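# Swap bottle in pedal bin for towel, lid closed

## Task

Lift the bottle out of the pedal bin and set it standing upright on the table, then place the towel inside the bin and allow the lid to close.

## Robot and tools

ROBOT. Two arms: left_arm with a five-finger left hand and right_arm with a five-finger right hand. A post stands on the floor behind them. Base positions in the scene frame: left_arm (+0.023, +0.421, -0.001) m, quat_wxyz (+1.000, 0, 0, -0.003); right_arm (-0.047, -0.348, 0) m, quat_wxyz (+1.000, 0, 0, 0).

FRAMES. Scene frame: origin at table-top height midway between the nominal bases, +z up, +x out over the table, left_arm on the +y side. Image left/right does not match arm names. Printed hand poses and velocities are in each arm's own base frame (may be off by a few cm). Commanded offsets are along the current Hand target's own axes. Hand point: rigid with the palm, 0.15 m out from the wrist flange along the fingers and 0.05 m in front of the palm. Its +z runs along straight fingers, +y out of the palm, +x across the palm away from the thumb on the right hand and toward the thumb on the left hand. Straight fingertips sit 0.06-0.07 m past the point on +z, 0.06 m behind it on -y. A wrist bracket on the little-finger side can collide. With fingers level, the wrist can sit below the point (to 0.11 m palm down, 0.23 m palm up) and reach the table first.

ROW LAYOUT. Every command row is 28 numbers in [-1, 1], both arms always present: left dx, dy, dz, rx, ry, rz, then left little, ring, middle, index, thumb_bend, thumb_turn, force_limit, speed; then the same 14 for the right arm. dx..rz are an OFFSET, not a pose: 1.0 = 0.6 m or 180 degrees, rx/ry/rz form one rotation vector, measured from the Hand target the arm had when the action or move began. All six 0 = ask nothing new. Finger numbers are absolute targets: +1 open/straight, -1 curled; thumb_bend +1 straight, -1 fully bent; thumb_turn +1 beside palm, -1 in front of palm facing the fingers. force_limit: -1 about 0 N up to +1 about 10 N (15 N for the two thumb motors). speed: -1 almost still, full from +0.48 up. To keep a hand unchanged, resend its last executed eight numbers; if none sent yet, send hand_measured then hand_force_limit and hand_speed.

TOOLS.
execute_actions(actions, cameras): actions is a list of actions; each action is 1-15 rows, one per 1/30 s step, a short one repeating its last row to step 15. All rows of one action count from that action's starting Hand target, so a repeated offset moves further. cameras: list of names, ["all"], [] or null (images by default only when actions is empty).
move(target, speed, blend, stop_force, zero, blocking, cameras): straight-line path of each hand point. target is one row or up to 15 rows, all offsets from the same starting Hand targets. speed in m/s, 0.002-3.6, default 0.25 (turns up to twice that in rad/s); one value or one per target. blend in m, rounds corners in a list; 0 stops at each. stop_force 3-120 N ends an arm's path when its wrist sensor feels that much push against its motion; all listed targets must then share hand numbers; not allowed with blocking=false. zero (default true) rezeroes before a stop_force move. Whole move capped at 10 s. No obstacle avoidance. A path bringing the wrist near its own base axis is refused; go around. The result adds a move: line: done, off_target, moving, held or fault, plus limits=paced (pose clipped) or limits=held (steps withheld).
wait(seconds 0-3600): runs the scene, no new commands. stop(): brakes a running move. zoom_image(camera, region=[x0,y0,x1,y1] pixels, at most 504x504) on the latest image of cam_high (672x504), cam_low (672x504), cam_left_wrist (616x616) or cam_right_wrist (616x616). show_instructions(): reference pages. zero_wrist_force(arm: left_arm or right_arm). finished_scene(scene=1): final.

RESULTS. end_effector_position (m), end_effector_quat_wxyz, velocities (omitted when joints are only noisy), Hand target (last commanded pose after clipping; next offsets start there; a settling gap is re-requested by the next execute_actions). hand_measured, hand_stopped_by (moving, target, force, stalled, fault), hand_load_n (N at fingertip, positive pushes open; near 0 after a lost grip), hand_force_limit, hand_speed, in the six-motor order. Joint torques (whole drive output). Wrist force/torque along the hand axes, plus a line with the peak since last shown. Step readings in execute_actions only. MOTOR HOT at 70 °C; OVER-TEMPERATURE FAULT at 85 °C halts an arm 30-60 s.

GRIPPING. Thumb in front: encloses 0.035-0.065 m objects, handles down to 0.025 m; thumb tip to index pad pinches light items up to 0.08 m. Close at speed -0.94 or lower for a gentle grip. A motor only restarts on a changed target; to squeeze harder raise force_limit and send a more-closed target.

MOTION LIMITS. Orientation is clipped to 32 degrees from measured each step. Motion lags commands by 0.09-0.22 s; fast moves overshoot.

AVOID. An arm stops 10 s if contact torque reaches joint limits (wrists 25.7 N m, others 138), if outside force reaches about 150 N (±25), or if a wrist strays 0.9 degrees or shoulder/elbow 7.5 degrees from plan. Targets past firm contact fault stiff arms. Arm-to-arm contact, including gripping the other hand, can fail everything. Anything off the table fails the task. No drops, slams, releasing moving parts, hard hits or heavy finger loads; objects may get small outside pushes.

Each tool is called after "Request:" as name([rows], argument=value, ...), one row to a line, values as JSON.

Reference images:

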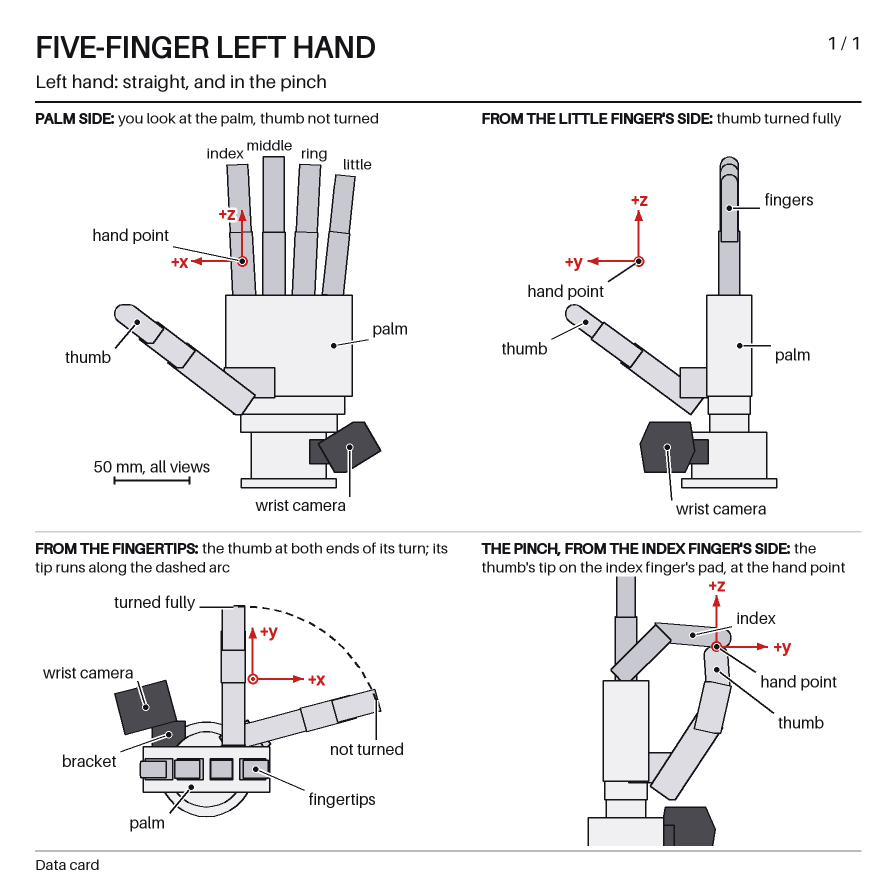

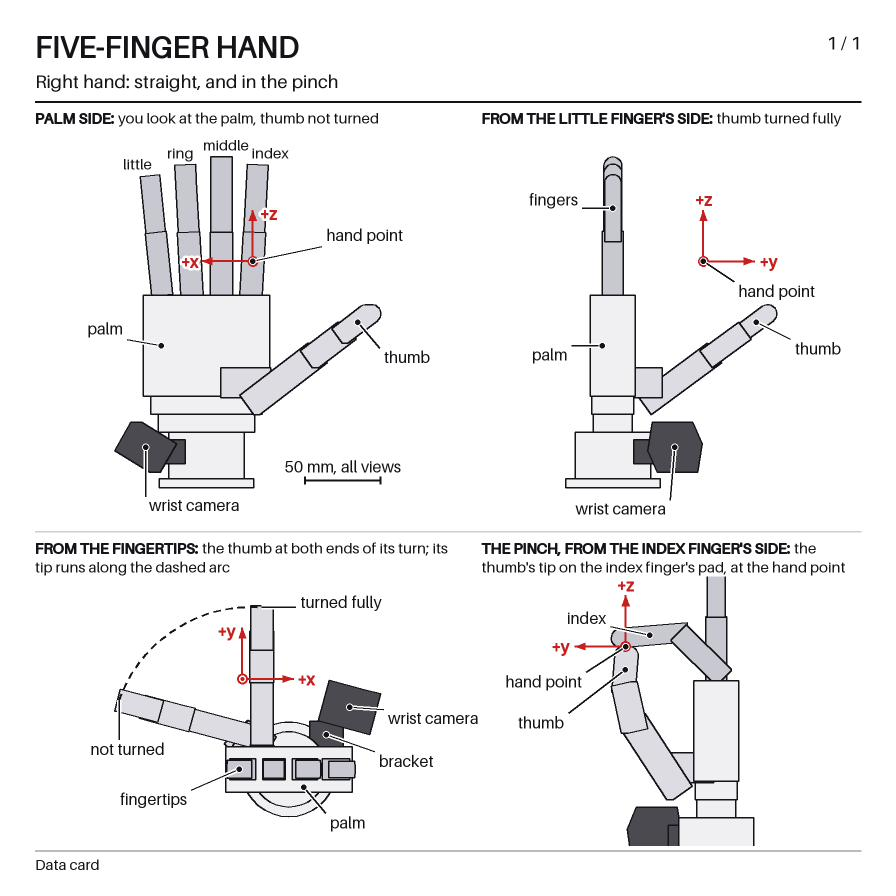

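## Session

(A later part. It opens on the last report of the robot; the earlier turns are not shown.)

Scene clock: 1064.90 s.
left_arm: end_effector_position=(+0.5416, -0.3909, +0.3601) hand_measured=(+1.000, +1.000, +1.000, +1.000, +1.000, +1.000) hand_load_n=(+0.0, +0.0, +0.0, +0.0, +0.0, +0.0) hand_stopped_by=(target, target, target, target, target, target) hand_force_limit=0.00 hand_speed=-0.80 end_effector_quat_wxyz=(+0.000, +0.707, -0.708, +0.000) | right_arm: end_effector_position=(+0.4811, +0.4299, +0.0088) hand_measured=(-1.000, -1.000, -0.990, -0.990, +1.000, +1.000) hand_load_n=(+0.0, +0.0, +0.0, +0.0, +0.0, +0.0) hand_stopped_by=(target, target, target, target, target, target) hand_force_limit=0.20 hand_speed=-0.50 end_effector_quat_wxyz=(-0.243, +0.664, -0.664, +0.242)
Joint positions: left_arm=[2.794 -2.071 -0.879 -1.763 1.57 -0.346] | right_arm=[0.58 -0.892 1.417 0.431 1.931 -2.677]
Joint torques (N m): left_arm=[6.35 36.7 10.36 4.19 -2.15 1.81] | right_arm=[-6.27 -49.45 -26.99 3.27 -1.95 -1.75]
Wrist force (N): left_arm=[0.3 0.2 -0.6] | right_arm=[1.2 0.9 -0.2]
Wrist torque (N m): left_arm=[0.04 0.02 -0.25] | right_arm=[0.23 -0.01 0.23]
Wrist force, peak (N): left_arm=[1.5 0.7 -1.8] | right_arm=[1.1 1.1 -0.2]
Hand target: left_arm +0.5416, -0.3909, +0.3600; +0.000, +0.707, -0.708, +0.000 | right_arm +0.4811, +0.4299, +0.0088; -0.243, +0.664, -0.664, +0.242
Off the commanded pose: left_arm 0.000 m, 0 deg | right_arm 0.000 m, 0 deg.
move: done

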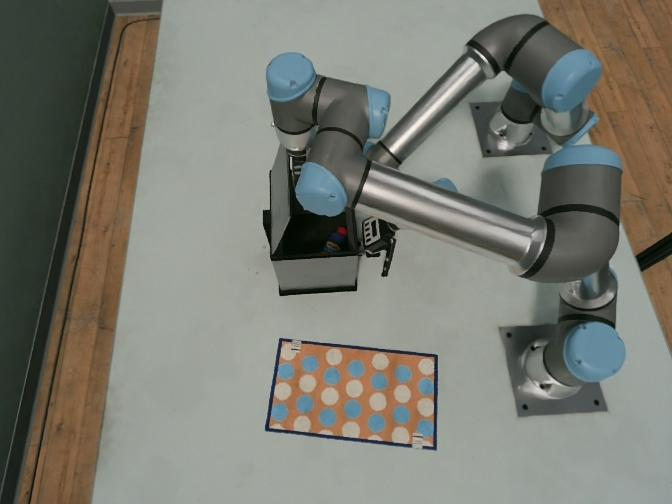

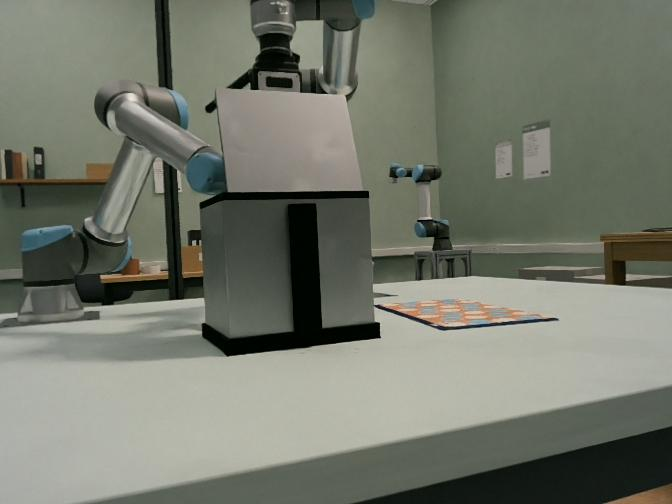

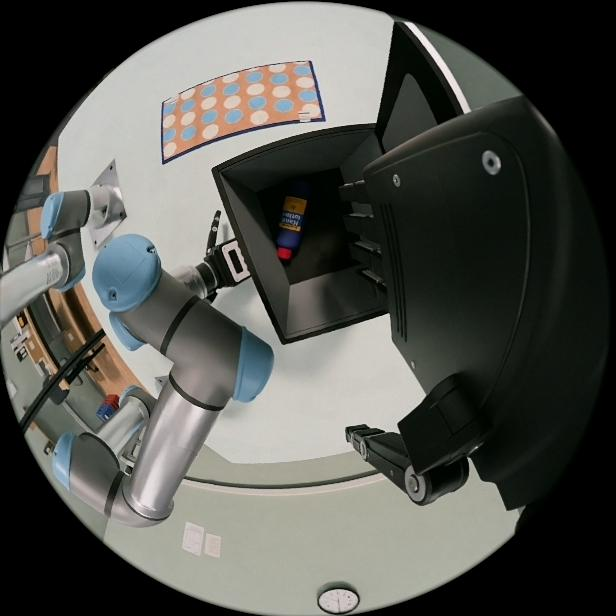

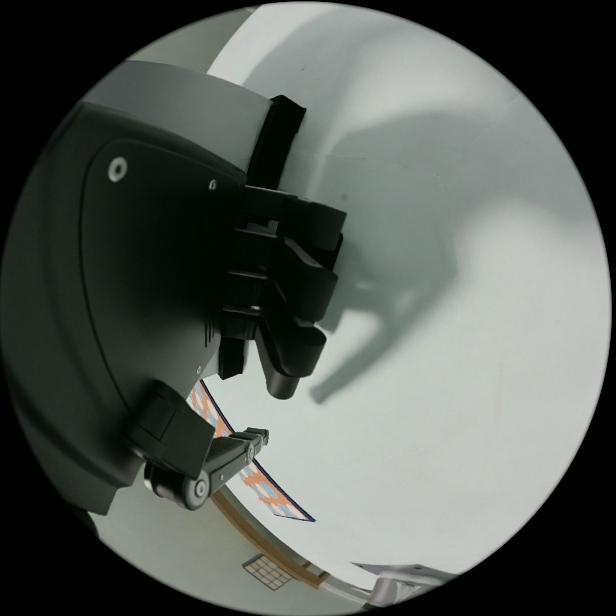

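Request:
move([
  [0,0.0693,-0.1667,0,0,0,1,1,1,1,1,1,0,-0.8,0,0,0,0,0,0,-1,-1,-0.99,-0.99,1,1,0.2,-0.5],
  [-0.1898,0.0243,-0.155,0.0581,-0.2167,-0.8086,1,1,1,1,1,1,0,-0.8,0,0,0,0,0,0,-1,-1,-0.99,-0.99,1,1,0.2,-0.5],
  [-0.1715,-0.0557,0.1,0.0581,-0.2167,-0.8086,0.46,0.46,0.46,0.46,1,-1,0,-0.5,0,0,0,0,0,0,-1,-1,-0.99,-0.99,1,1,0.2,-0.5],
], cameras=["all"], speed=0.25)

Request:
zoom_image(camera="cam_left_wrist", region=[150, 150, 470, 470])

Scene clock: 1407.73 s.
left_arm: end_effector_position=(+0.5752, -0.2881, +0.2999) hand_measured=(+0.460, +0.460, +0.460, +0.460, +1.000, -1.000) hand_load_n=(+0.0, +0.0, +0.0, +0.0, +0.0, +0.0) hand_stopped_by=(target, target, target, target, target, target) hand_force_limit=0.00 hand_speed=-0.50 end_effector_quat_wxyz=(-0.224, +0.837, +0.482, -0.130) | right_arm: end_effector_position=(+0.4811, +0.4299, +0.0088) hand_measured=(-1.000, -1.000, -0.990, -0.990, +1.000, +1.000) hand_load_n=(+0.0, +0.0, +0.0, -0.5, +0.0, +0.0) hand_stopped_by=(target, target, target, target, target, target) hand_force_limit=0.20 hand_speed=-0.50 end_effector_quat_wxyz=(-0.243, +0.664, -0.664, +0.242)
Joint positions: left_arm=[2.816 -2.146 -0.799 -2.283 1.669 -2.968] | right_arm=[0.58 -0.892 1.417 0.431 1.931 -2.677]
Joint torques (N m): left_arm=[6.57 52.63 10.77 1.54 1.46 1.77] | right_arm=[-6.66 -50.49 -27.98 3.28 -2.06 -1.92]
Wrist force (N): left_arm=[0.1 0.8 -0.9] | right_arm=[1.0 0.6 0.0]
Wrist torque (N m): left_arm=[0.22 0.03 -0.28] | right_arm=[0.18 0.01 0.21]
Wrist force, peak (N): left_arm=[0.1 0.8 -2.2] | right_arm=[1.2 1.2 -0.2]
Hand target: left_arm +0.5752, -0.2881, +0.2999; -0.224, +0.837, +0.482, -0.130 | right_arm +0.4811, +0.4299, +0.0088; -0.243, +0.664, -0.664, +0.242
Off the commanded pose: left_arm 0.000 m, 0 deg | right_arm 0.000 m, 0 deg.
move: done

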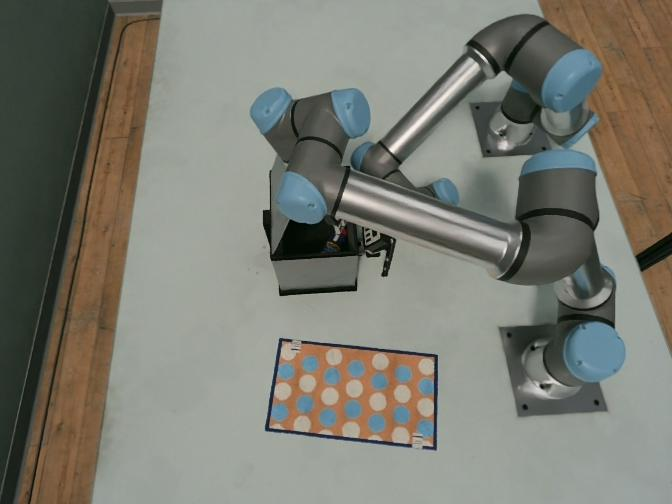

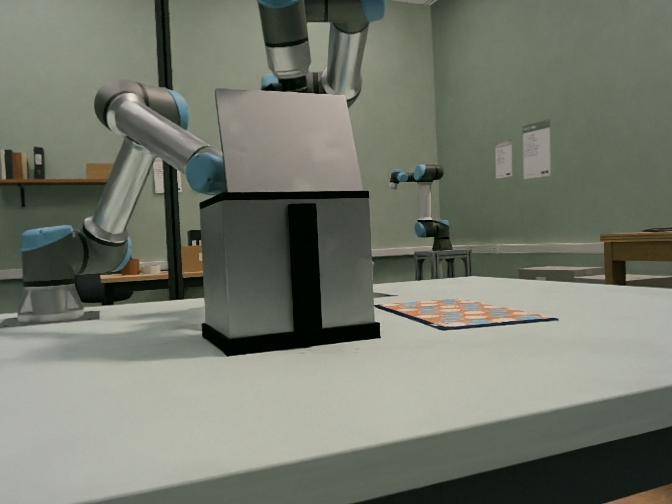

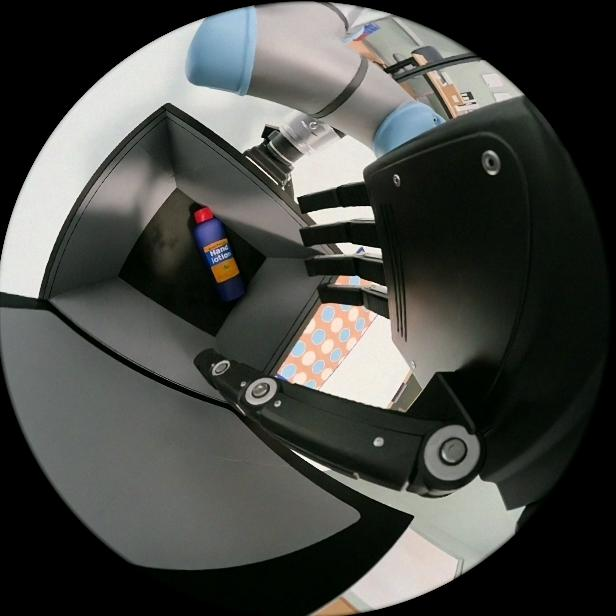

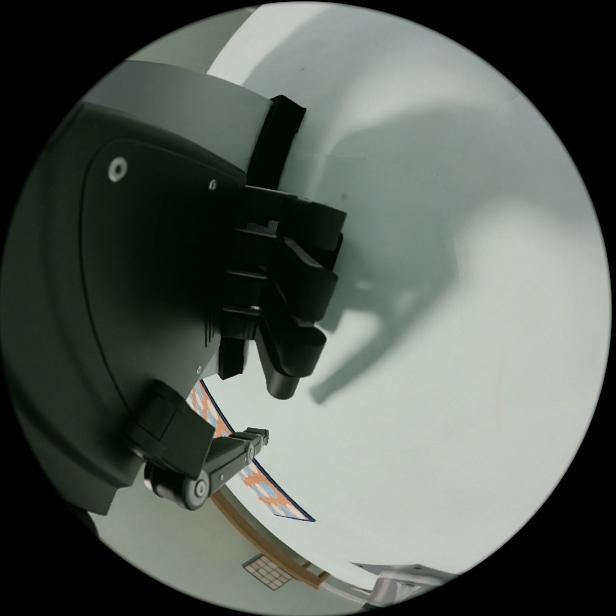

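Scaled by 1.575 from the camera's image (finer frame: 880x880).

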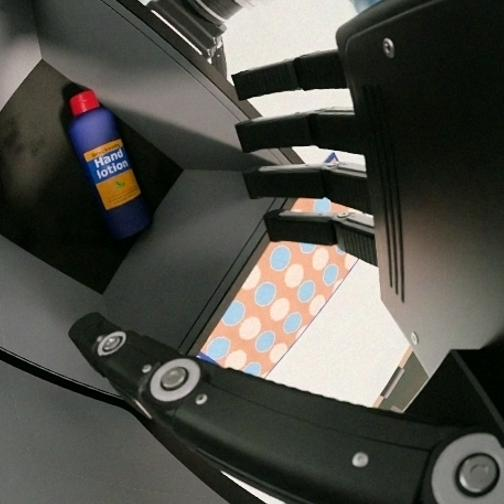

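Request:
move(target=[0,0.1667,0.2887,0,0,0,0.46,0.46,0.46,0.46,1,-1,0,-0.5,0,0,0,0,0,0,-1,-1,-0.99,-0.99,1,1,0.2,-0.5], cameras=["cam_high","cam_left_wrist"], speed=0.12, stop_force=8)

Request:
zoom_image(camera="cam_left_wrist", region=[150, 150, 470, 470])

Scene clock: 1452.27 s.
left_arm: end_effector_position=(+0.5749, -0.2880, +0.2435) hand_measured=(+0.460, +0.460, +0.460, +0.460, +1.000, -1.000) hand_load_n=(-4.0, +0.0, +0.0, +0.0, +0.0, +0.0) hand_stopped_by=(target, target, target, target, target, target) hand_force_limit=0.00 hand_speed=-0.50 end_effector_quat_wxyz=(-0.225, +0.837, +0.482, -0.130) | right_arm: end_effector_position=(+0.4811, +0.4299, +0.0089) hand_measured=(-1.000, -1.000, -0.990, -0.990, +1.000, +1.000) hand_load_n=(+0.0, +0.0, +0.0, +0.0, +0.0, +0.0) hand_stopped_by=(target, target, target, target, target, target) hand_force_limit=0.20 hand_speed=-0.50 end_effector_quat_wxyz=(-0.243, +0.664, -0.664, +0.242)
Joint positions: left_arm=[2.816 -2.127 -0.974 -2.129 1.669 -2.969] | right_arm=[0.58 -0.892 1.417 0.431 1.931 -2.677]
Joint torques (N m): left_arm=[4.24 39.5 33.19 -2.02 -0.74 1.95] | right_arm=[-5.26 -44.13 -21.14 1.32 -0.44 -1.94]
Wrist force (N): left_arm=[3.1 5.9 -2.1] | right_arm=[0.3 0.9 -0.1]
Wrist torque (N m): left_arm=[0.25 -0.06 -0.43] | right_arm=[0.19 0.08 0.20]
Wrist force, peak (N): left_arm=[2.0 -8.9 -18.8] | right_arm=[0.3 2.9 0.7]
Hand target: left_arm +0.5749, -0.2880, +0.2435; -0.225, +0.837, +0.482, -0.130 (not the last commanded pose) | right_arm +0.4811, +0.4299, +0.0088; -0.243, +0.664, -0.664, +0.242
Off the commanded pose: left_arm 0.144 m, 0 deg | right_arm 0.000 m, 0 deg.
move: contact (left_arm)

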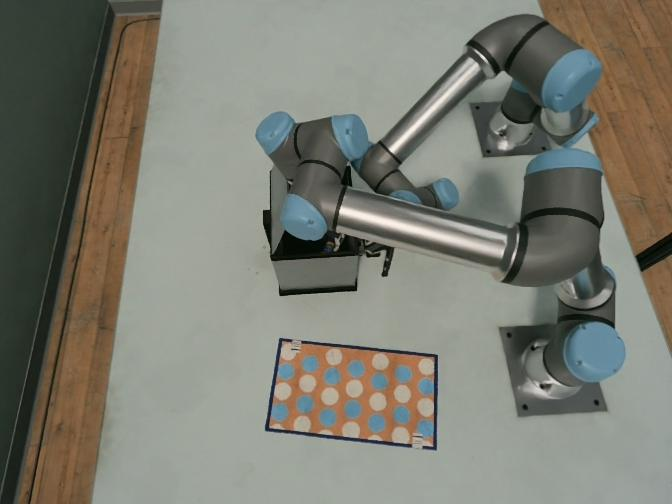

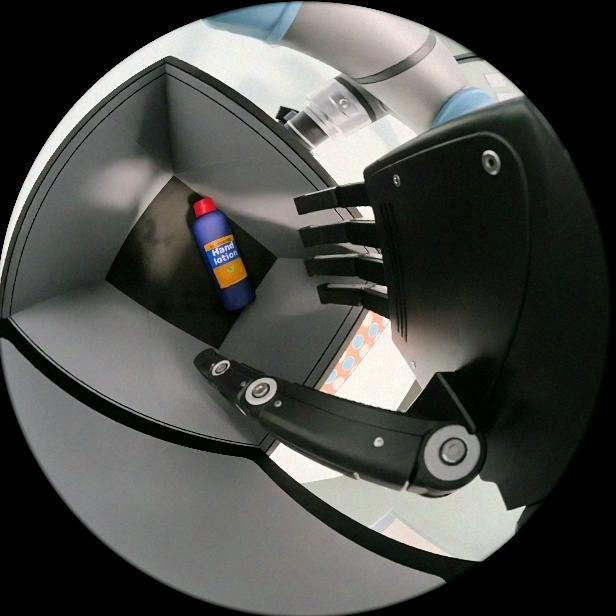

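Scaled by 1.575 from the camera's image (finer frame: 880x880).

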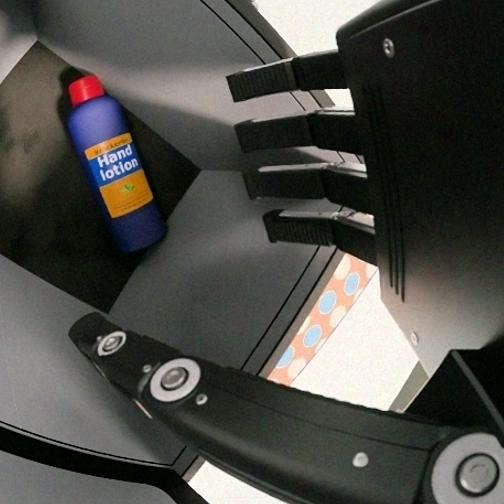

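Request:
move([
  [0,-0.0583,-0.101,0,0,0,0.46,0.46,0.46,0.46,1,-1,0,-0.5,0,0,0,0,0,0,-1,-1,-0.99,-0.99,1,1,0.2,-0.5],
  [0.009,-0.0765,-0.0838,-0.0543,-0.0704,-0.1511,0.595,0.595,0.595,0.595,1,-1,0,-0.5,0,0,0,0,0,0,-1,-1,-0.99,-0.99,1,1,0.2,-0.5],
], cameras=[], speed=0.15)

Scene clock: 1542.20 s.
left_arm: end_effector_position=(+0.5651, -0.2760, +0.3100) hand_measured=(+0.596, +0.596, +0.596, +0.596, +1.000, -1.000) hand_load_n=(+0.0, +0.0, +0.0, +0.0, +0.0, +0.0) hand_stopped_by=(target, target, target, target, target, target) hand_force_limit=0.00 hand_speed=-0.50 end_effector_quat_wxyz=(-0.124, +0.697, +0.696, -0.123) | right_arm: end_effector_position=(+0.4811, +0.4299, +0.0088) hand_measured=(-1.000, -1.000, -0.990, -0.990, +1.000, +1.000) hand_load_n=(+0.0, +0.0, +0.0, +0.0, +0.0, -0.5) hand_stopped_by=(target, target, target, target, target, target) hand_force_limit=0.20 hand_speed=-0.50 end_effector_quat_wxyz=(-0.243, +0.664, -0.664, +0.242)
Joint positions: left_arm=[2.866 -1.989 -1.031 -2.032 1.478 -3.4] | right_arm=[0.58 -0.892 1.417 0.431 1.931 -2.677]
Joint torques (N m): left_arm=[5.99 47.6 9.96 3.61 -2.19 -1.42] | right_arm=[0.67 -35.91 -4.1 3.13 0.14 -1.89]
Wrist force (N): left_arm=[-0.5 -0.6 -0.4] | right_arm=[0.3 0.4 -0.2]
Wrist torque (N m): left_arm=[-0.10 0.17 -0.08] | right_arm=[0.16 0.08 0.18]
Wrist force, peak (N): left_arm=[2.9 6.1 -1.8] | right_arm=[0.5 1.3 0.1]
Hand target: left_arm +0.5651, -0.2760, +0.3100; -0.124, +0.697, +0.696, -0.123 | right_arm +0.4811, +0.4299, +0.0088; -0.243, +0.664, -0.664, +0.242
Off the commanded pose: left_arm 0.000 m, 0 deg | right_arm 0.000 m, 0 deg.
move: done

Request:
move(target=[0,0.0912,0.2507,0,0,0,0.595,0.595,0.595,0.595,1,-1,0,-0.5,0,0,0,0,0,0,-1,-1,-0.99,-0.99,1,1,0.2,-0.5], cameras=["cam_high","cam_left_wrist"], speed=0.08, stop_force=6)

Request:
zoom_image(camera="cam_left_wrist", region=[150, 130, 470, 450])

Scene clock: 1552.60 s.
left_arm: end_effector_position=(+0.5679, -0.2768, +0.1593) hand_measured=(+0.596, +0.596, +0.596, +0.596, +1.000, -1.000) hand_load_n=(+0.0, +0.0, +0.0, +0.0, -0.5, +0.5) hand_stopped_by=(target, target, target, target, target, target) hand_force_limit=0.00 hand_speed=-0.50 end_effector_quat_wxyz=(-0.118, +0.698, +0.696, -0.120) | right_arm: end_effector_position=(+0.4811, +0.4299, +0.0088) hand_measured=(-1.000, -1.000, -0.990, -0.990, +1.000, +1.000) hand_load_n=(+0.0, +0.0, +0.0, +0.0, +0.0, +0.0) hand_stopped_by=(target, target, target, target, target, target) hand_force_limit=0.20 hand_speed=-0.50 end_effector_quat_wxyz=(-0.243, +0.664, -0.664, +0.242)
Joint positions: left_arm=[2.866 -2.012 -1.386 -1.64 1.478 -3.4] | right_arm=[0.58 -0.892 1.417 0.431 1.931 -2.677]
Joint torques (N m): left_arm=[-0.89 40.64 20.48 2.43 -0.29 0.15] | right_arm=[4.43 -35.65 -4.95 3.24 -1.51 -1.95]
Wrist force (N): left_arm=[-0.2 -0.3 -0.8] | right_arm=[0.7 2.7 0.8]
Wrist torque (N m): left_arm=[-0.01 0.11 -0.08] | right_arm=[0.31 0.01 0.25]
Wrist force, peak (N): left_arm=[-0.2 -1.0 -1.1] | right_arm=[-0.7 -24.0 -10.7]
Hand target: left_arm +0.5679, -0.2768, +0.1593; -0.118, +0.698, +0.696, -0.120 (not the last commanded pose) | right_arm +0.4811, +0.4299, +0.0088; -0.243, +0.664, -0.664, +0.242
Off the commanded pose: left_arm 0.010 m, 1 deg | right_arm 0.000 m, 0 deg.
FORCE FAULT: contact force on the left arm reached its limit, and that arm stopped. The contact can be on any part of that arm, not only on its tool. That arm's remaining commands of this call were not run. That arm is still stopped at the end of this call. That arm stays stopped for about 10 more seconds. Until then a move that you send moves the other arm only, and its call returns only when the move has ended. Once the stop has ended, the next robot result says so. If the stop ends while you think or write, that arm runs what you send next, counted from a new Hand target: where the arm stands when the stop ends. While its stop runs, that arm, its gripper or tool too, takes no new command. Until it ends, the stop uses up actions while you think or wait. An arm that is not stopped still takes commands.
move: fault (left_arm)

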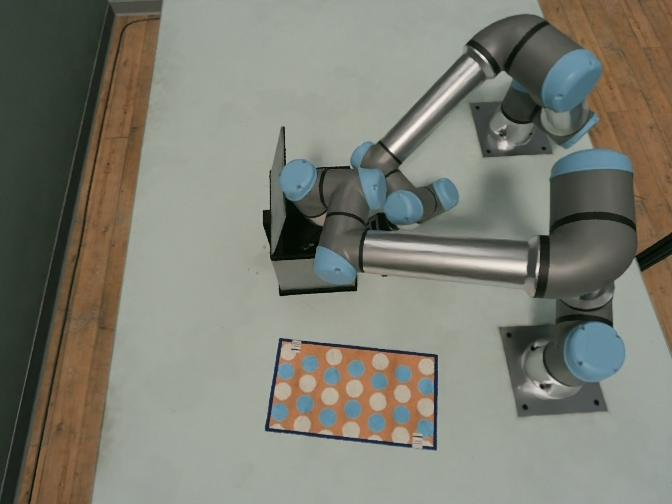

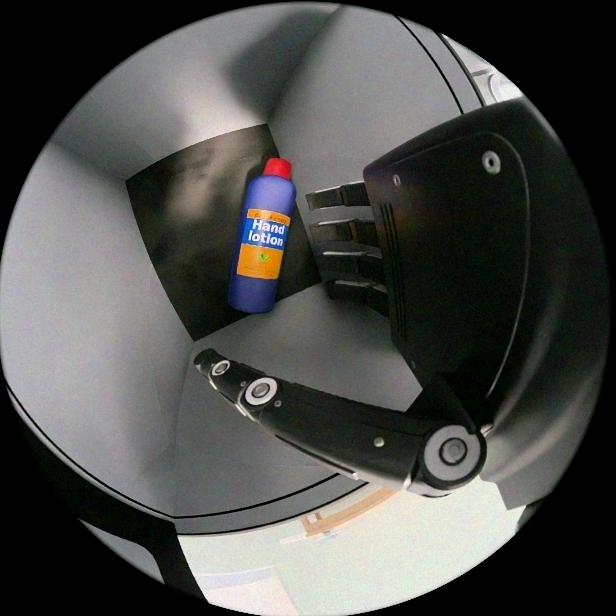

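Scaled by 1.575 from the camera's image (finer frame: 880x880).

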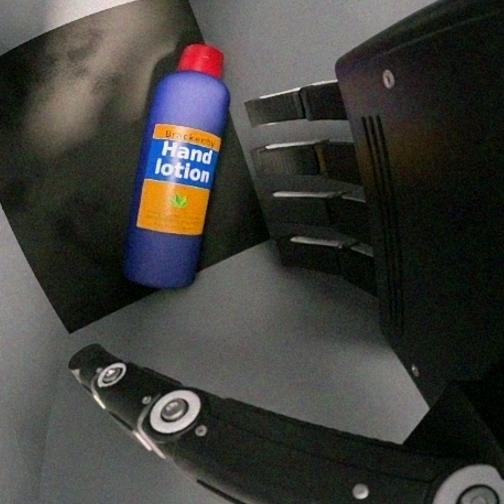

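Request:
wait(seconds=1, cameras=["cam_high", "cam_low"])

Scene clock: 1761.20 s.
left_arm: end_effector_position=(+0.5679, -0.2768, +0.1593) hand_measured=(+0.596, +0.596, +0.596, +0.596, +1.000, -1.000) hand_load_n=(+0.0, +0.0, +0.0, +0.0, +0.0, +0.0) hand_stopped_by=(target, target, target, target, target, target) hand_force_limit=0.00 hand_speed=-0.50 end_effector_quat_wxyz=(-0.118, +0.698, +0.696, -0.120) | right_arm: end_effector_position=(+0.4811, +0.4299, +0.0088) hand_measured=(-1.000, -1.000, -0.990, -0.990, +1.000, +1.000) hand_load_n=(+0.0, +0.0, +0.5, +0.0, +0.0, +0.0) hand_stopped_by=(target, target, target, target, target, target) hand_force_limit=0.20 hand_speed=-0.50 end_effector_quat_wxyz=(-0.243, +0.664, -0.664, +0.242)
Joint positions: left_arm=[2.866 -2.012 -1.386 -1.64 1.478 -3.4] | right_arm=[0.58 -0.892 1.417 0.431 1.931 -2.677]
Joint torques (N m): left_arm=[-1.24 41.69 21.79 1.97 -0.18 0.17] | right_arm=[6.12 -35.49 -23.89 0.2 2.76 -1.67]
Wrist force (N): left_arm=[-0.2 -0.3 -0.7] | right_arm=[0.5 2.8 0.7]
Wrist torque (N m): left_arm=[-0.01 0.11 -0.08] | right_arm=[0.33 0.04 0.24]
Wrist force, peak (N): left_arm=[-0.3 -0.4 -1.0] | right_arm=[0.7 3.2 0.9]
Hand target: left_arm +0.5679, -0.2768, +0.1593; -0.118, +0.698, +0.696, -0.120 (not the last commanded pose) | right_arm +0.4811, +0.4299, +0.0088; -0.243, +0.664, -0.664, +0.242
Off the commanded pose: left_arm 0.010 m, 1 deg | right_arm 0.000 m, 0 deg.
FORCE FAULT, CONTINUED: the left arm's stop, for the force fault that an earlier result reported, is over. The rest of the stop counts as 19 of the actions that you can send in this scene. During its stop the left arm's controller moved it back a little. That arm's target is now where it stood when the stop ended, not its last command. That arm accepts commands again.
wait: 1.00 s; at rest from the start

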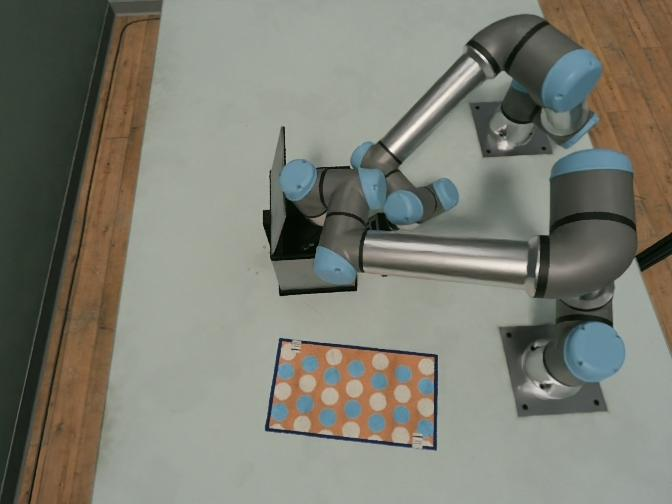

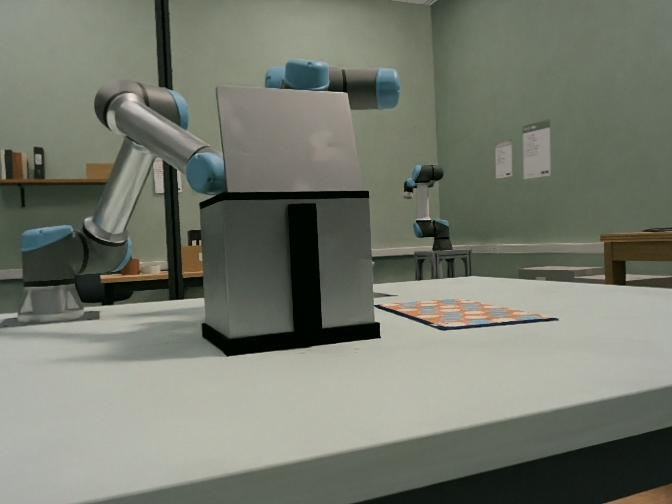

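Request:
move([
  [0,-0.1439,-0.4086,0,0,0,0.595,0.595,0.595,0.595,1,-1,0,-0.5,0,0,0,0,0,0,-1,-1,-0.99,-0.99,1,1,0.2,-0.5],
  [-0.1503,-0.218,-0.4367,-0.0756,0.0986,0.5771,0.595,0.595,0.595,0.595,0.6,-1,0,-0.5,0,0,0,0,0,0,-1,-1,-0.99,-0.99,1,1,0.2,-0.5],
], cameras=[], speed=[0.15, 0.3])

Request:
move([
  [-0.055,-0.0475,0.0117,0.0584,0.0766,0.5816,0.595,0.595,0.595,0.595,0.6,-1,0,-0.5,0,0,0,0,0,0,-1,-1,-0.99,-0.99,1,1,0.2,-0.5],
  [-0.0032,-0.0217,0.25,0.0584,0.0766,0.5816,0.595,0.595,0.595,0.595,0.6,-1,0,-0.5,0,0,0,0,0,0,-1,-1,-0.99,-0.99,1,1,0.2,-0.5],
], cameras=["all"], speed=[0.3, 0.15])

Request:
zoom_image(camera="cam_left_wrist", region=[150, 130, 470, 450])

Scene clock: 1837.03 s.
left_arm: end_effector_position=(+0.5679, -0.2768, +0.1593) hand_measured=(+0.596, +0.596, +0.596, +0.596, +1.000, -1.000) hand_load_n=(+0.0, +0.0, +0.0, +0.0, +0.0, +0.0) hand_stopped_by=(target, target, target, target, target, target) hand_force_limit=0.00 hand_speed=-0.50 end_effector_quat_wxyz=(-0.118, +0.698, +0.696, -0.120) | right_arm: end_effector_position=(+0.4811, +0.4299, +0.0088) hand_measured=(-1.000, -1.000, -0.990, -0.990, +1.000, +1.000) hand_load_n=(+0.0, +0.0, +0.0, +0.5, +0.0, +0.0) hand_stopped_by=(target, target, target, target, target, target) hand_force_limit=0.20 hand_speed=-0.50 end_effector_quat_wxyz=(-0.243, +0.664, -0.664, +0.242)
Joint positions: left_arm=[2.866 -2.012 -1.386 -1.64 1.478 -3.4] | right_arm=[0.58 -0.892 1.417 0.431 1.931 -2.677]
Joint torques (N m): left_arm=[-1.26 41.27 21.72 1.96 -0.27 0.13] | right_arm=[-0.16 -43.79 -16.8 1.2 0.6 0.11]
Wrist force (N): left_arm=[-0.2 -0.4 -0.7] | right_arm=[0.5 2.9 0.7]
Wrist torque (N m): left_arm=[-0.02 0.12 -0.09] | right_arm=[0.35 0.03 0.24]
Wrist force, peak (N): left_arm=[-0.1 -0.2 -1.1] | right_arm=[0.5 3.2 1.0]
Hand target: left_arm +0.5679, -0.2768, +0.1593; -0.118, +0.698, +0.696, -0.120 | right_arm +0.4811, +0.4299, +0.0088; -0.243, +0.664, -0.664, +0.242
NO CONTROL: the link to the robot was lost, through no command of yours. It is back now. This result shows no pictures. Nothing of this call ran. You have no control until a result says that control is back. Your reply's later robot calls are not run. To wait, call execute_actions with no actions. The wait itself costs no score and uses none of the scene's actions. Where a move or wait says "fault", it means the lost link, not a fault of the arm.
move: fault; path passed 0 of 2 targets

not run: an earlier result of this reply reported a fault or no control. Calls in your next reply go to the robot.

This scene's latest camera images include none from cam_left_wrist. They are from: cam_high, cam_low. cam_left_wrist's image comes with the result of a call that names it in "cameras".

Request:
execute_actions(actions=[], cameras=["cam_high"])

Scene clock: 1862.90 s.
left_arm: end_effector_position=(+0.5679, -0.2768, +0.1593) hand_measured=(+0.596, +0.596, +0.596, +0.596, +1.000, -1.000) hand_load_n=(+0.0, +0.0, +0.0, +0.0, +0.0, +0.0) hand_stopped_by=(target, target, target, target, target, target) hand_force_limit=0.00 hand_speed=-0.50 end_effector_quat_wxyz=(-0.118, +0.698, +0.696, -0.120) | right_arm: end_effector_position=(+0.4811, +0.4299, +0.0088) hand_measured=(-1.000, -1.000, -0.990, -0.990, +1.000, +1.000) hand_load_n=(+0.0, +0.5, +0.5, +0.0, +0.0, +0.0) hand_stopped_by=(target, target, target, target, target, target) hand_force_limit=0.20 hand_speed=-0.50 end_effector_quat_wxyz=(-0.243, +0.664, -0.664, +0.242)
Joint positions: left_arm=[2.866 -2.012 -1.386 -1.64 1.478 -3.4] | right_arm=[0.58 -0.892 1.417 0.431 1.931 -2.677]
Joint velocities: within noise
Joint torques (N m): left_arm=[-1.67 41.91 22.57 1.94 -0.24 0.13] | right_arm=[-0.43 -43.46 -16.87 1.07 0.67 0.01]
Wrist force (N): left_arm=[-0.2 -0.2 -0.6] | right_arm=[0.6 2.6 0.6]
Wrist torque (N m): left_arm=[-0.01 0.12 -0.09] | right_arm=[0.30 0.02 0.24]
Wrist force, peak (N): left_arm=[-0.5 -0.4 -1.0] | right_arm=[0.5 3.2 0.8]
Hand target: left_arm +0.5679, -0.2768, +0.1593; -0.118, +0.698, +0.696, -0.120 | right_arm +0.4811, +0.4299, +0.0088; -0.243, +0.664, -0.664, +0.242
CONTROL GIVEN BACK BY A PERSON. The arms hold where they stopped. Commands run again from your next reply on.
Images, in order (width x height): cam_high 672x504.

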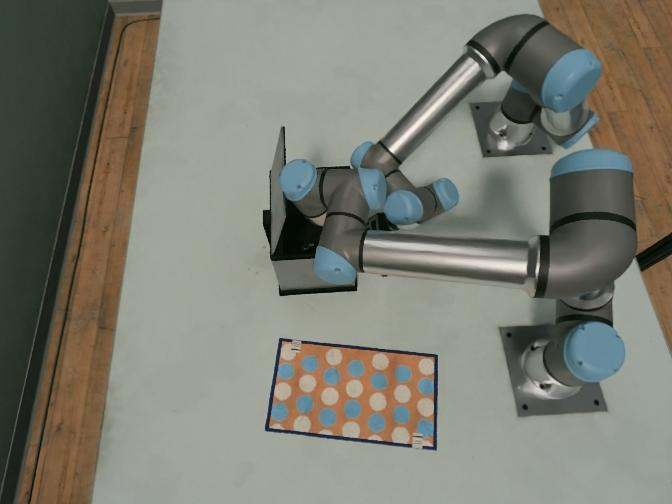

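Request:
zoom_image(camera="cam_high", region=[240, 110, 440, 310])

Scaled by 2.520 from the camera's image (finer frame: 960x720).

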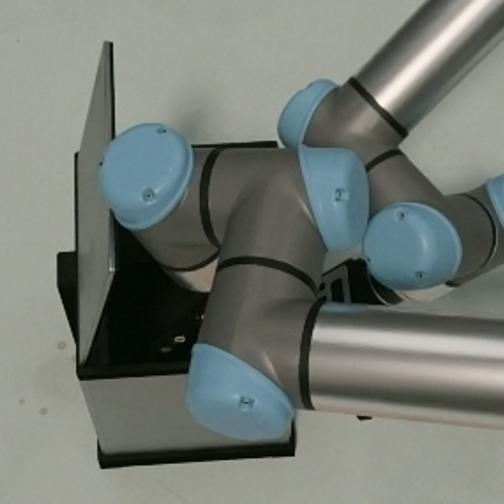

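Request:
move([
  [0,-0.1439,-0.4086,0,0,0,0.595,0.595,0.595,0.595,1,-1,0,-0.5,0,0,0,0,0,0,-1,-1,-0.99,-0.99,1,1,0.2,-0.5],
  [-0.1503,-0.218,-0.4367,-0.0756,0.0986,0.5771,0.595,0.595,0.595,0.595,0.6,-1,0,-0.5,0,0,0,0,0,0,-1,-1,-0.99,-0.99,1,1,0.2,-0.5],
], cameras=[], speed=[0.15, 0.3])

Request:
move([
  [-0.055,-0.0475,0.0117,0.0584,0.0766,0.5816,0.595,0.595,0.595,0.595,0.6,-1,0,-0.5,0,0,0,0,0,0,-1,-1,-0.99,-0.99,1,1,0.2,-0.5],
  [-0.0032,-0.0217,0.25,0.0584,0.0766,0.5816,0.595,0.595,0.595,0.595,0.6,-1,0,-0.5,0,0,0,0,0,0,-1,-1,-0.99,-0.99,1,1,0.2,-0.5],
], cameras=["all"], speed=[0.3, 0.15])

Request:
zoom_image(camera="cam_left_wrist", region=[150, 130, 470, 450])

Scene clock: 1892.77 s.
left_arm: end_effector_position=(+0.5313, -0.3660, +0.4502) hand_measured=(+0.596, +0.596, +0.596, +0.596, +0.600, -1.000) hand_load_n=(+0.0, +0.0, +0.0, +0.0, +0.0, +0.0) hand_stopped_by=(target, target, target, target, target, target) hand_force_limit=0.00 hand_speed=-0.50 end_effector_quat_wxyz=(+0.002, +0.991, -0.131, +0.000) | right_arm: end_effector_position=(+0.4811, +0.4299, +0.0088) hand_measured=(-1.000, -1.000, -0.990, -0.990, +1.000, +1.000) hand_load_n=(+0.0, +0.0, +0.0, +0.0, +0.0, +0.0) hand_stopped_by=(target, target, target, target, target, target) hand_force_limit=0.20 hand_speed=-0.50 end_effector_quat_wxyz=(-0.243, +0.664, -0.664, +0.242)
Joint positions: left_arm=[2.842 -1.837 -0.973 -1.901 1.568 -1.606] | right_arm=[0.58 -0.892 1.417 0.431 1.931 -2.677]
Joint torques (N m): left_arm=[6.41 40.45 9.34 4.09 -2.09 1.76] | right_arm=[-0.69 -43.36 -16.29 1.18 0.58 0.28]
Wrist force (N): left_arm=[0.0 -0.7 -1.2] | right_arm=[0.2 0.5 -0.2]
Wrist torque (N m): left_arm=[-0.10 0.06 -0.24] | right_arm=[0.18 0.09 0.18]
Wrist force, peak (N): left_arm=[0.0 -0.9 -1.5] | right_arm=[0.5 3.1 0.5]
Hand target: left_arm +0.5313, -0.3660, +0.4502; +0.002, +0.991, -0.131, +0.000 | right_arm +0.4811, +0.4299, +0.0088; -0.243, +0.664, -0.664, +0.242
Off the commanded pose: left_arm 0.000 m, 0 deg | right_arm 0.000 m, 0 deg.
CONTROL GIVEN BACK BY A PERSON, as an earlier result said. Commands run again.
move: done

Scene clock: 1897.80 s.
left_arm: end_effector_position=(+0.5328, -0.3534, +0.3002) hand_measured=(+0.596, +0.596, +0.596, +0.596, +0.600, -1.000) hand_load_n=(+0.0, +0.0, +0.0, +0.0, +0.0, +0.0) hand_stopped_by=(target, target, target, target, target, target) hand_force_limit=0.00 hand_speed=-0.50 end_effector_quat_wxyz=(+0.064, -0.492, +0.860, -0.115) | right_arm: end_effector_position=(+0.4811, +0.4299, +0.0088) hand_measured=(-1.000, -1.000, -0.990, -0.990, +1.000, +1.000) hand_load_n=(+0.5, +0.0, +0.0, +0.0, +0.0, +0.0) hand_stopped_by=(target, target, target, target, target, target) hand_force_limit=0.20 hand_speed=-0.50 end_effector_quat_wxyz=(-0.243, +0.664, -0.664, +0.242)
Joint positions: left_arm=[2.818 -1.882 -1.349 -1.224 1.514 0.201] | right_arm=[0.58 -0.892 1.417 0.431 1.931 -2.677]
Joint torques (N m): left_arm=[-8.14 31.01 11.15 4.57 1.91 -1.44] | right_arm=[-1.72 -44.72 -15.55 0.95 0.5 0.2]
Wrist force (N): left_arm=[-0.2 -0.1 -0.8] | right_arm=[0.4 0.8 -0.4]
Wrist torque (N m): left_arm=[0.00 0.08 -0.08] | right_arm=[0.22 0.07 0.20]
Wrist force, peak (N): left_arm=[-0.2 -0.2 -1.7] | right_arm=[0.7 1.0 0.0]
Hand target: left_arm +0.5329, -0.3534, +0.3001; +0.064, -0.492, +0.860, -0.115 | right_arm +0.4811, +0.4299, +0.0088; -0.243, +0.664, -0.664, +0.242
Off the commanded pose: left_arm 0.000 m, 0 deg | right_arm 0.000 m, 0 deg.
move: done

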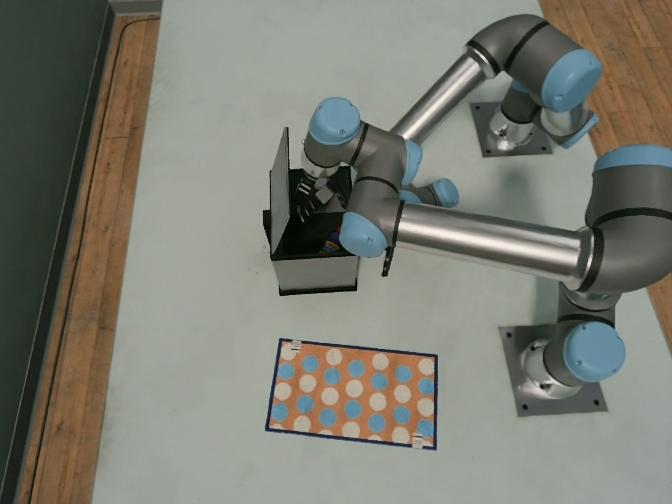

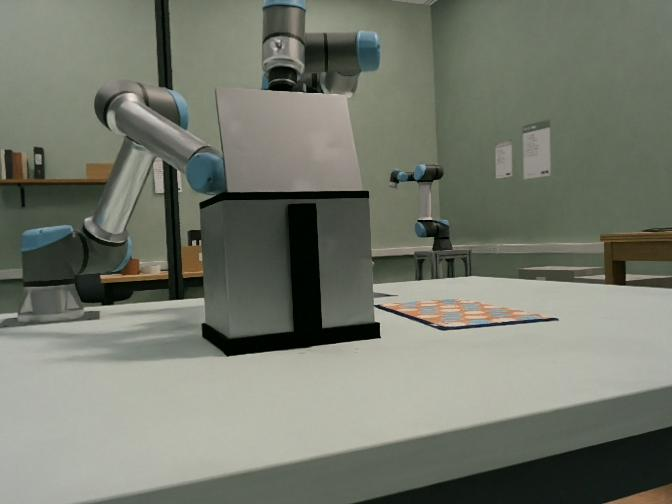

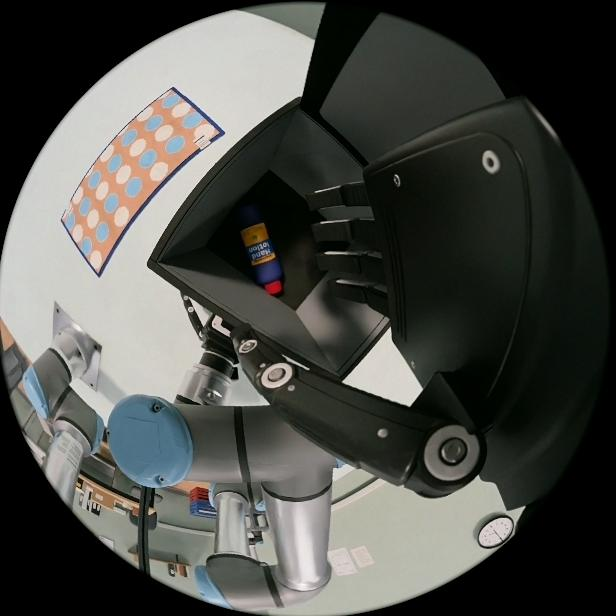

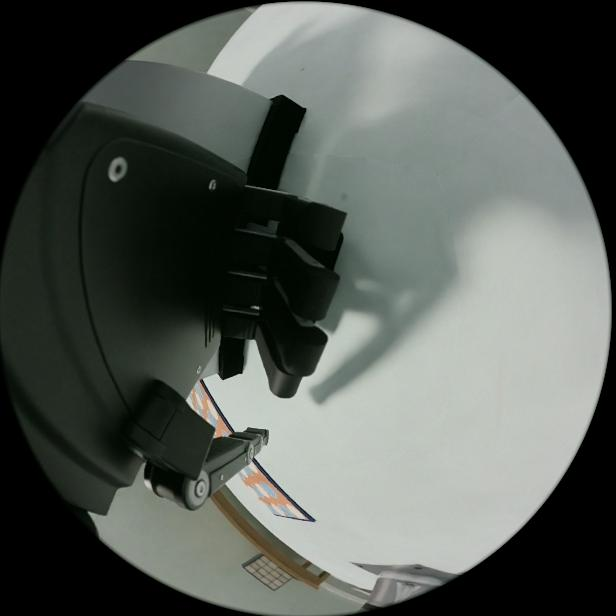

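Scaled by 1.575 from the camera's image (finer frame: 880x880).

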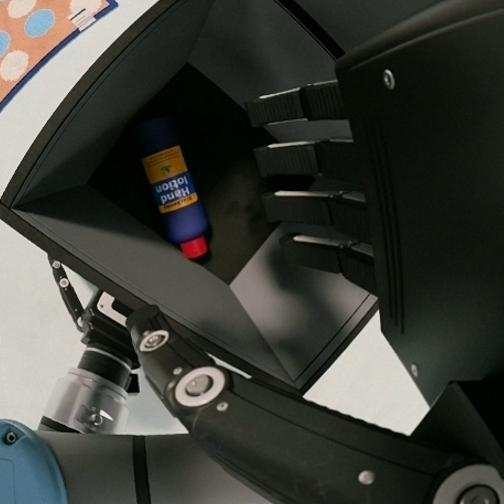

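Request:
move(target=[0,0.076,0.3248,0,0,0,0.595,0.595,0.595,0.595,0.6,-1,0,-0.5,0,0,0,0,0,0,-1,-1,-0.99,-0.99,1,1,0.2,-0.5], cameras=["cam_high","cam_left_wrist"], speed=0.08, stop_force=8)

Request:
zoom_image(camera="cam_left_wrist", region=[150, 130, 470, 450])

Request:
zoom_image(camera="cam_high", region=[240, 110, 440, 310])

Scene clock: 1964.37 s.
left_arm: end_effector_position=(+0.5366, -0.3561, +0.1548) hand_measured=(+0.596, +0.596, +0.596, +0.596, +0.600, -1.000) hand_load_n=(+0.0, +0.0, +0.0, +0.0, +0.0, +0.0) hand_stopped_by=(target, target, target, target, target, target) hand_force_limit=0.00 hand_speed=-0.50 end_effector_quat_wxyz=(+0.064, -0.492, +0.860, -0.115) | right_arm: end_effector_position=(+0.4811, +0.4299, +0.0088) hand_measured=(-1.000, -1.000, -0.990, -0.990, +1.000, +1.000) hand_load_n=(+0.0, +0.0, +0.0, +0.0, +0.0, +0.0) hand_stopped_by=(target, target, target, target, target, target) hand_force_limit=0.20 hand_speed=-0.50 end_effector_quat_wxyz=(-0.243, +0.664, -0.664, +0.242)
Joint positions: left_arm=[2.816 -1.982 -1.595 -0.878 1.515 0.198] | right_arm=[0.58 -0.892 1.417 0.431 1.931 -2.677]
Joint torques (N m): left_arm=[4.39 46.58 33.67 1.22 0.32 1.52] | right_arm=[-1.37 -43.36 -15.47 1.06 0.36 0.26]
Wrist force (N): left_arm=[-0.3 -0.2 -0.8] | right_arm=[0.5 0.8 -0.1]
Wrist torque (N m): left_arm=[-0.01 0.12 -0.08] | right_arm=[0.20 0.04 0.21]
Wrist force, peak (N): left_arm=[-0.3 0.5 1.5] | right_arm=[0.6 1.0 -0.2]
Hand target: left_arm +0.5366, -0.3561, +0.1548; +0.064, -0.492, +0.860, -0.115 (not the last commanded pose) | right_arm +0.4811, +0.4299, +0.0088; -0.243, +0.664, -0.664, +0.242
Off the commanded pose: left_arm 0.055 m, 0 deg | right_arm 0.000 m, 0 deg.
move: held (left_arm; a check stopped the path); limits=held
pose unreachable (left arm): on one or more control steps of this call, first in action 0 (counted from 0), this arm could not follow its commanded pose, so it was not sent that pose on those steps. It may still have moved: this result reports where it is.
cause: moving toward the commanded pose would bring a part of the arm too close to another arm (a part of this arm just beyond joint 4 (wrist 1) and a part of the right arm just beyond its joint 4 (wrist 1), 11 mm apart when this arm was first held).

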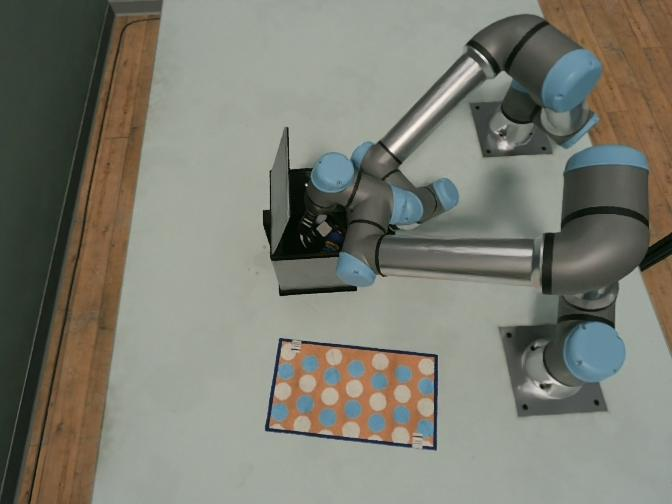

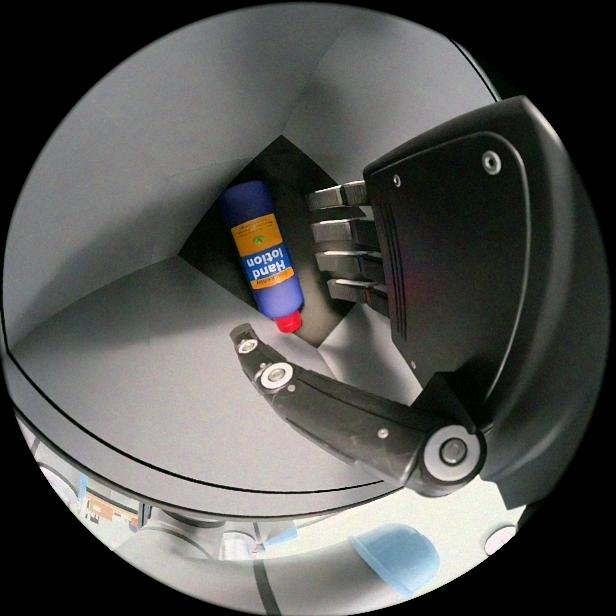

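Scaled by 1.575 from the camera's image (finer frame: 880x880).

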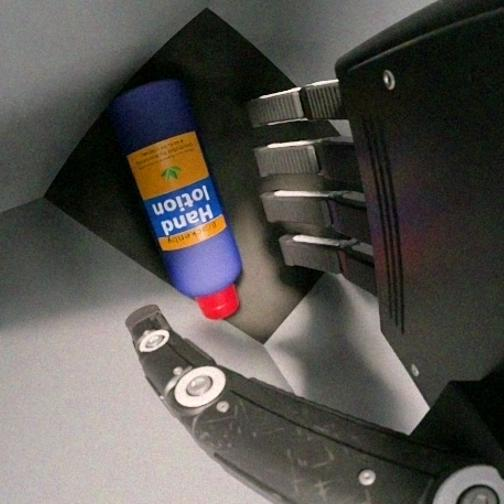

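Scaled by 2.520 from the camera's image (finer frame: 960x720).

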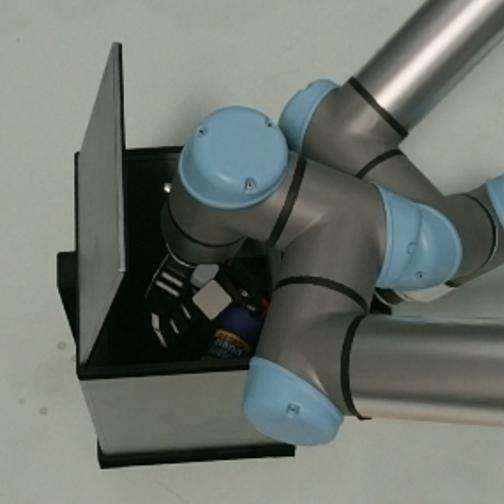

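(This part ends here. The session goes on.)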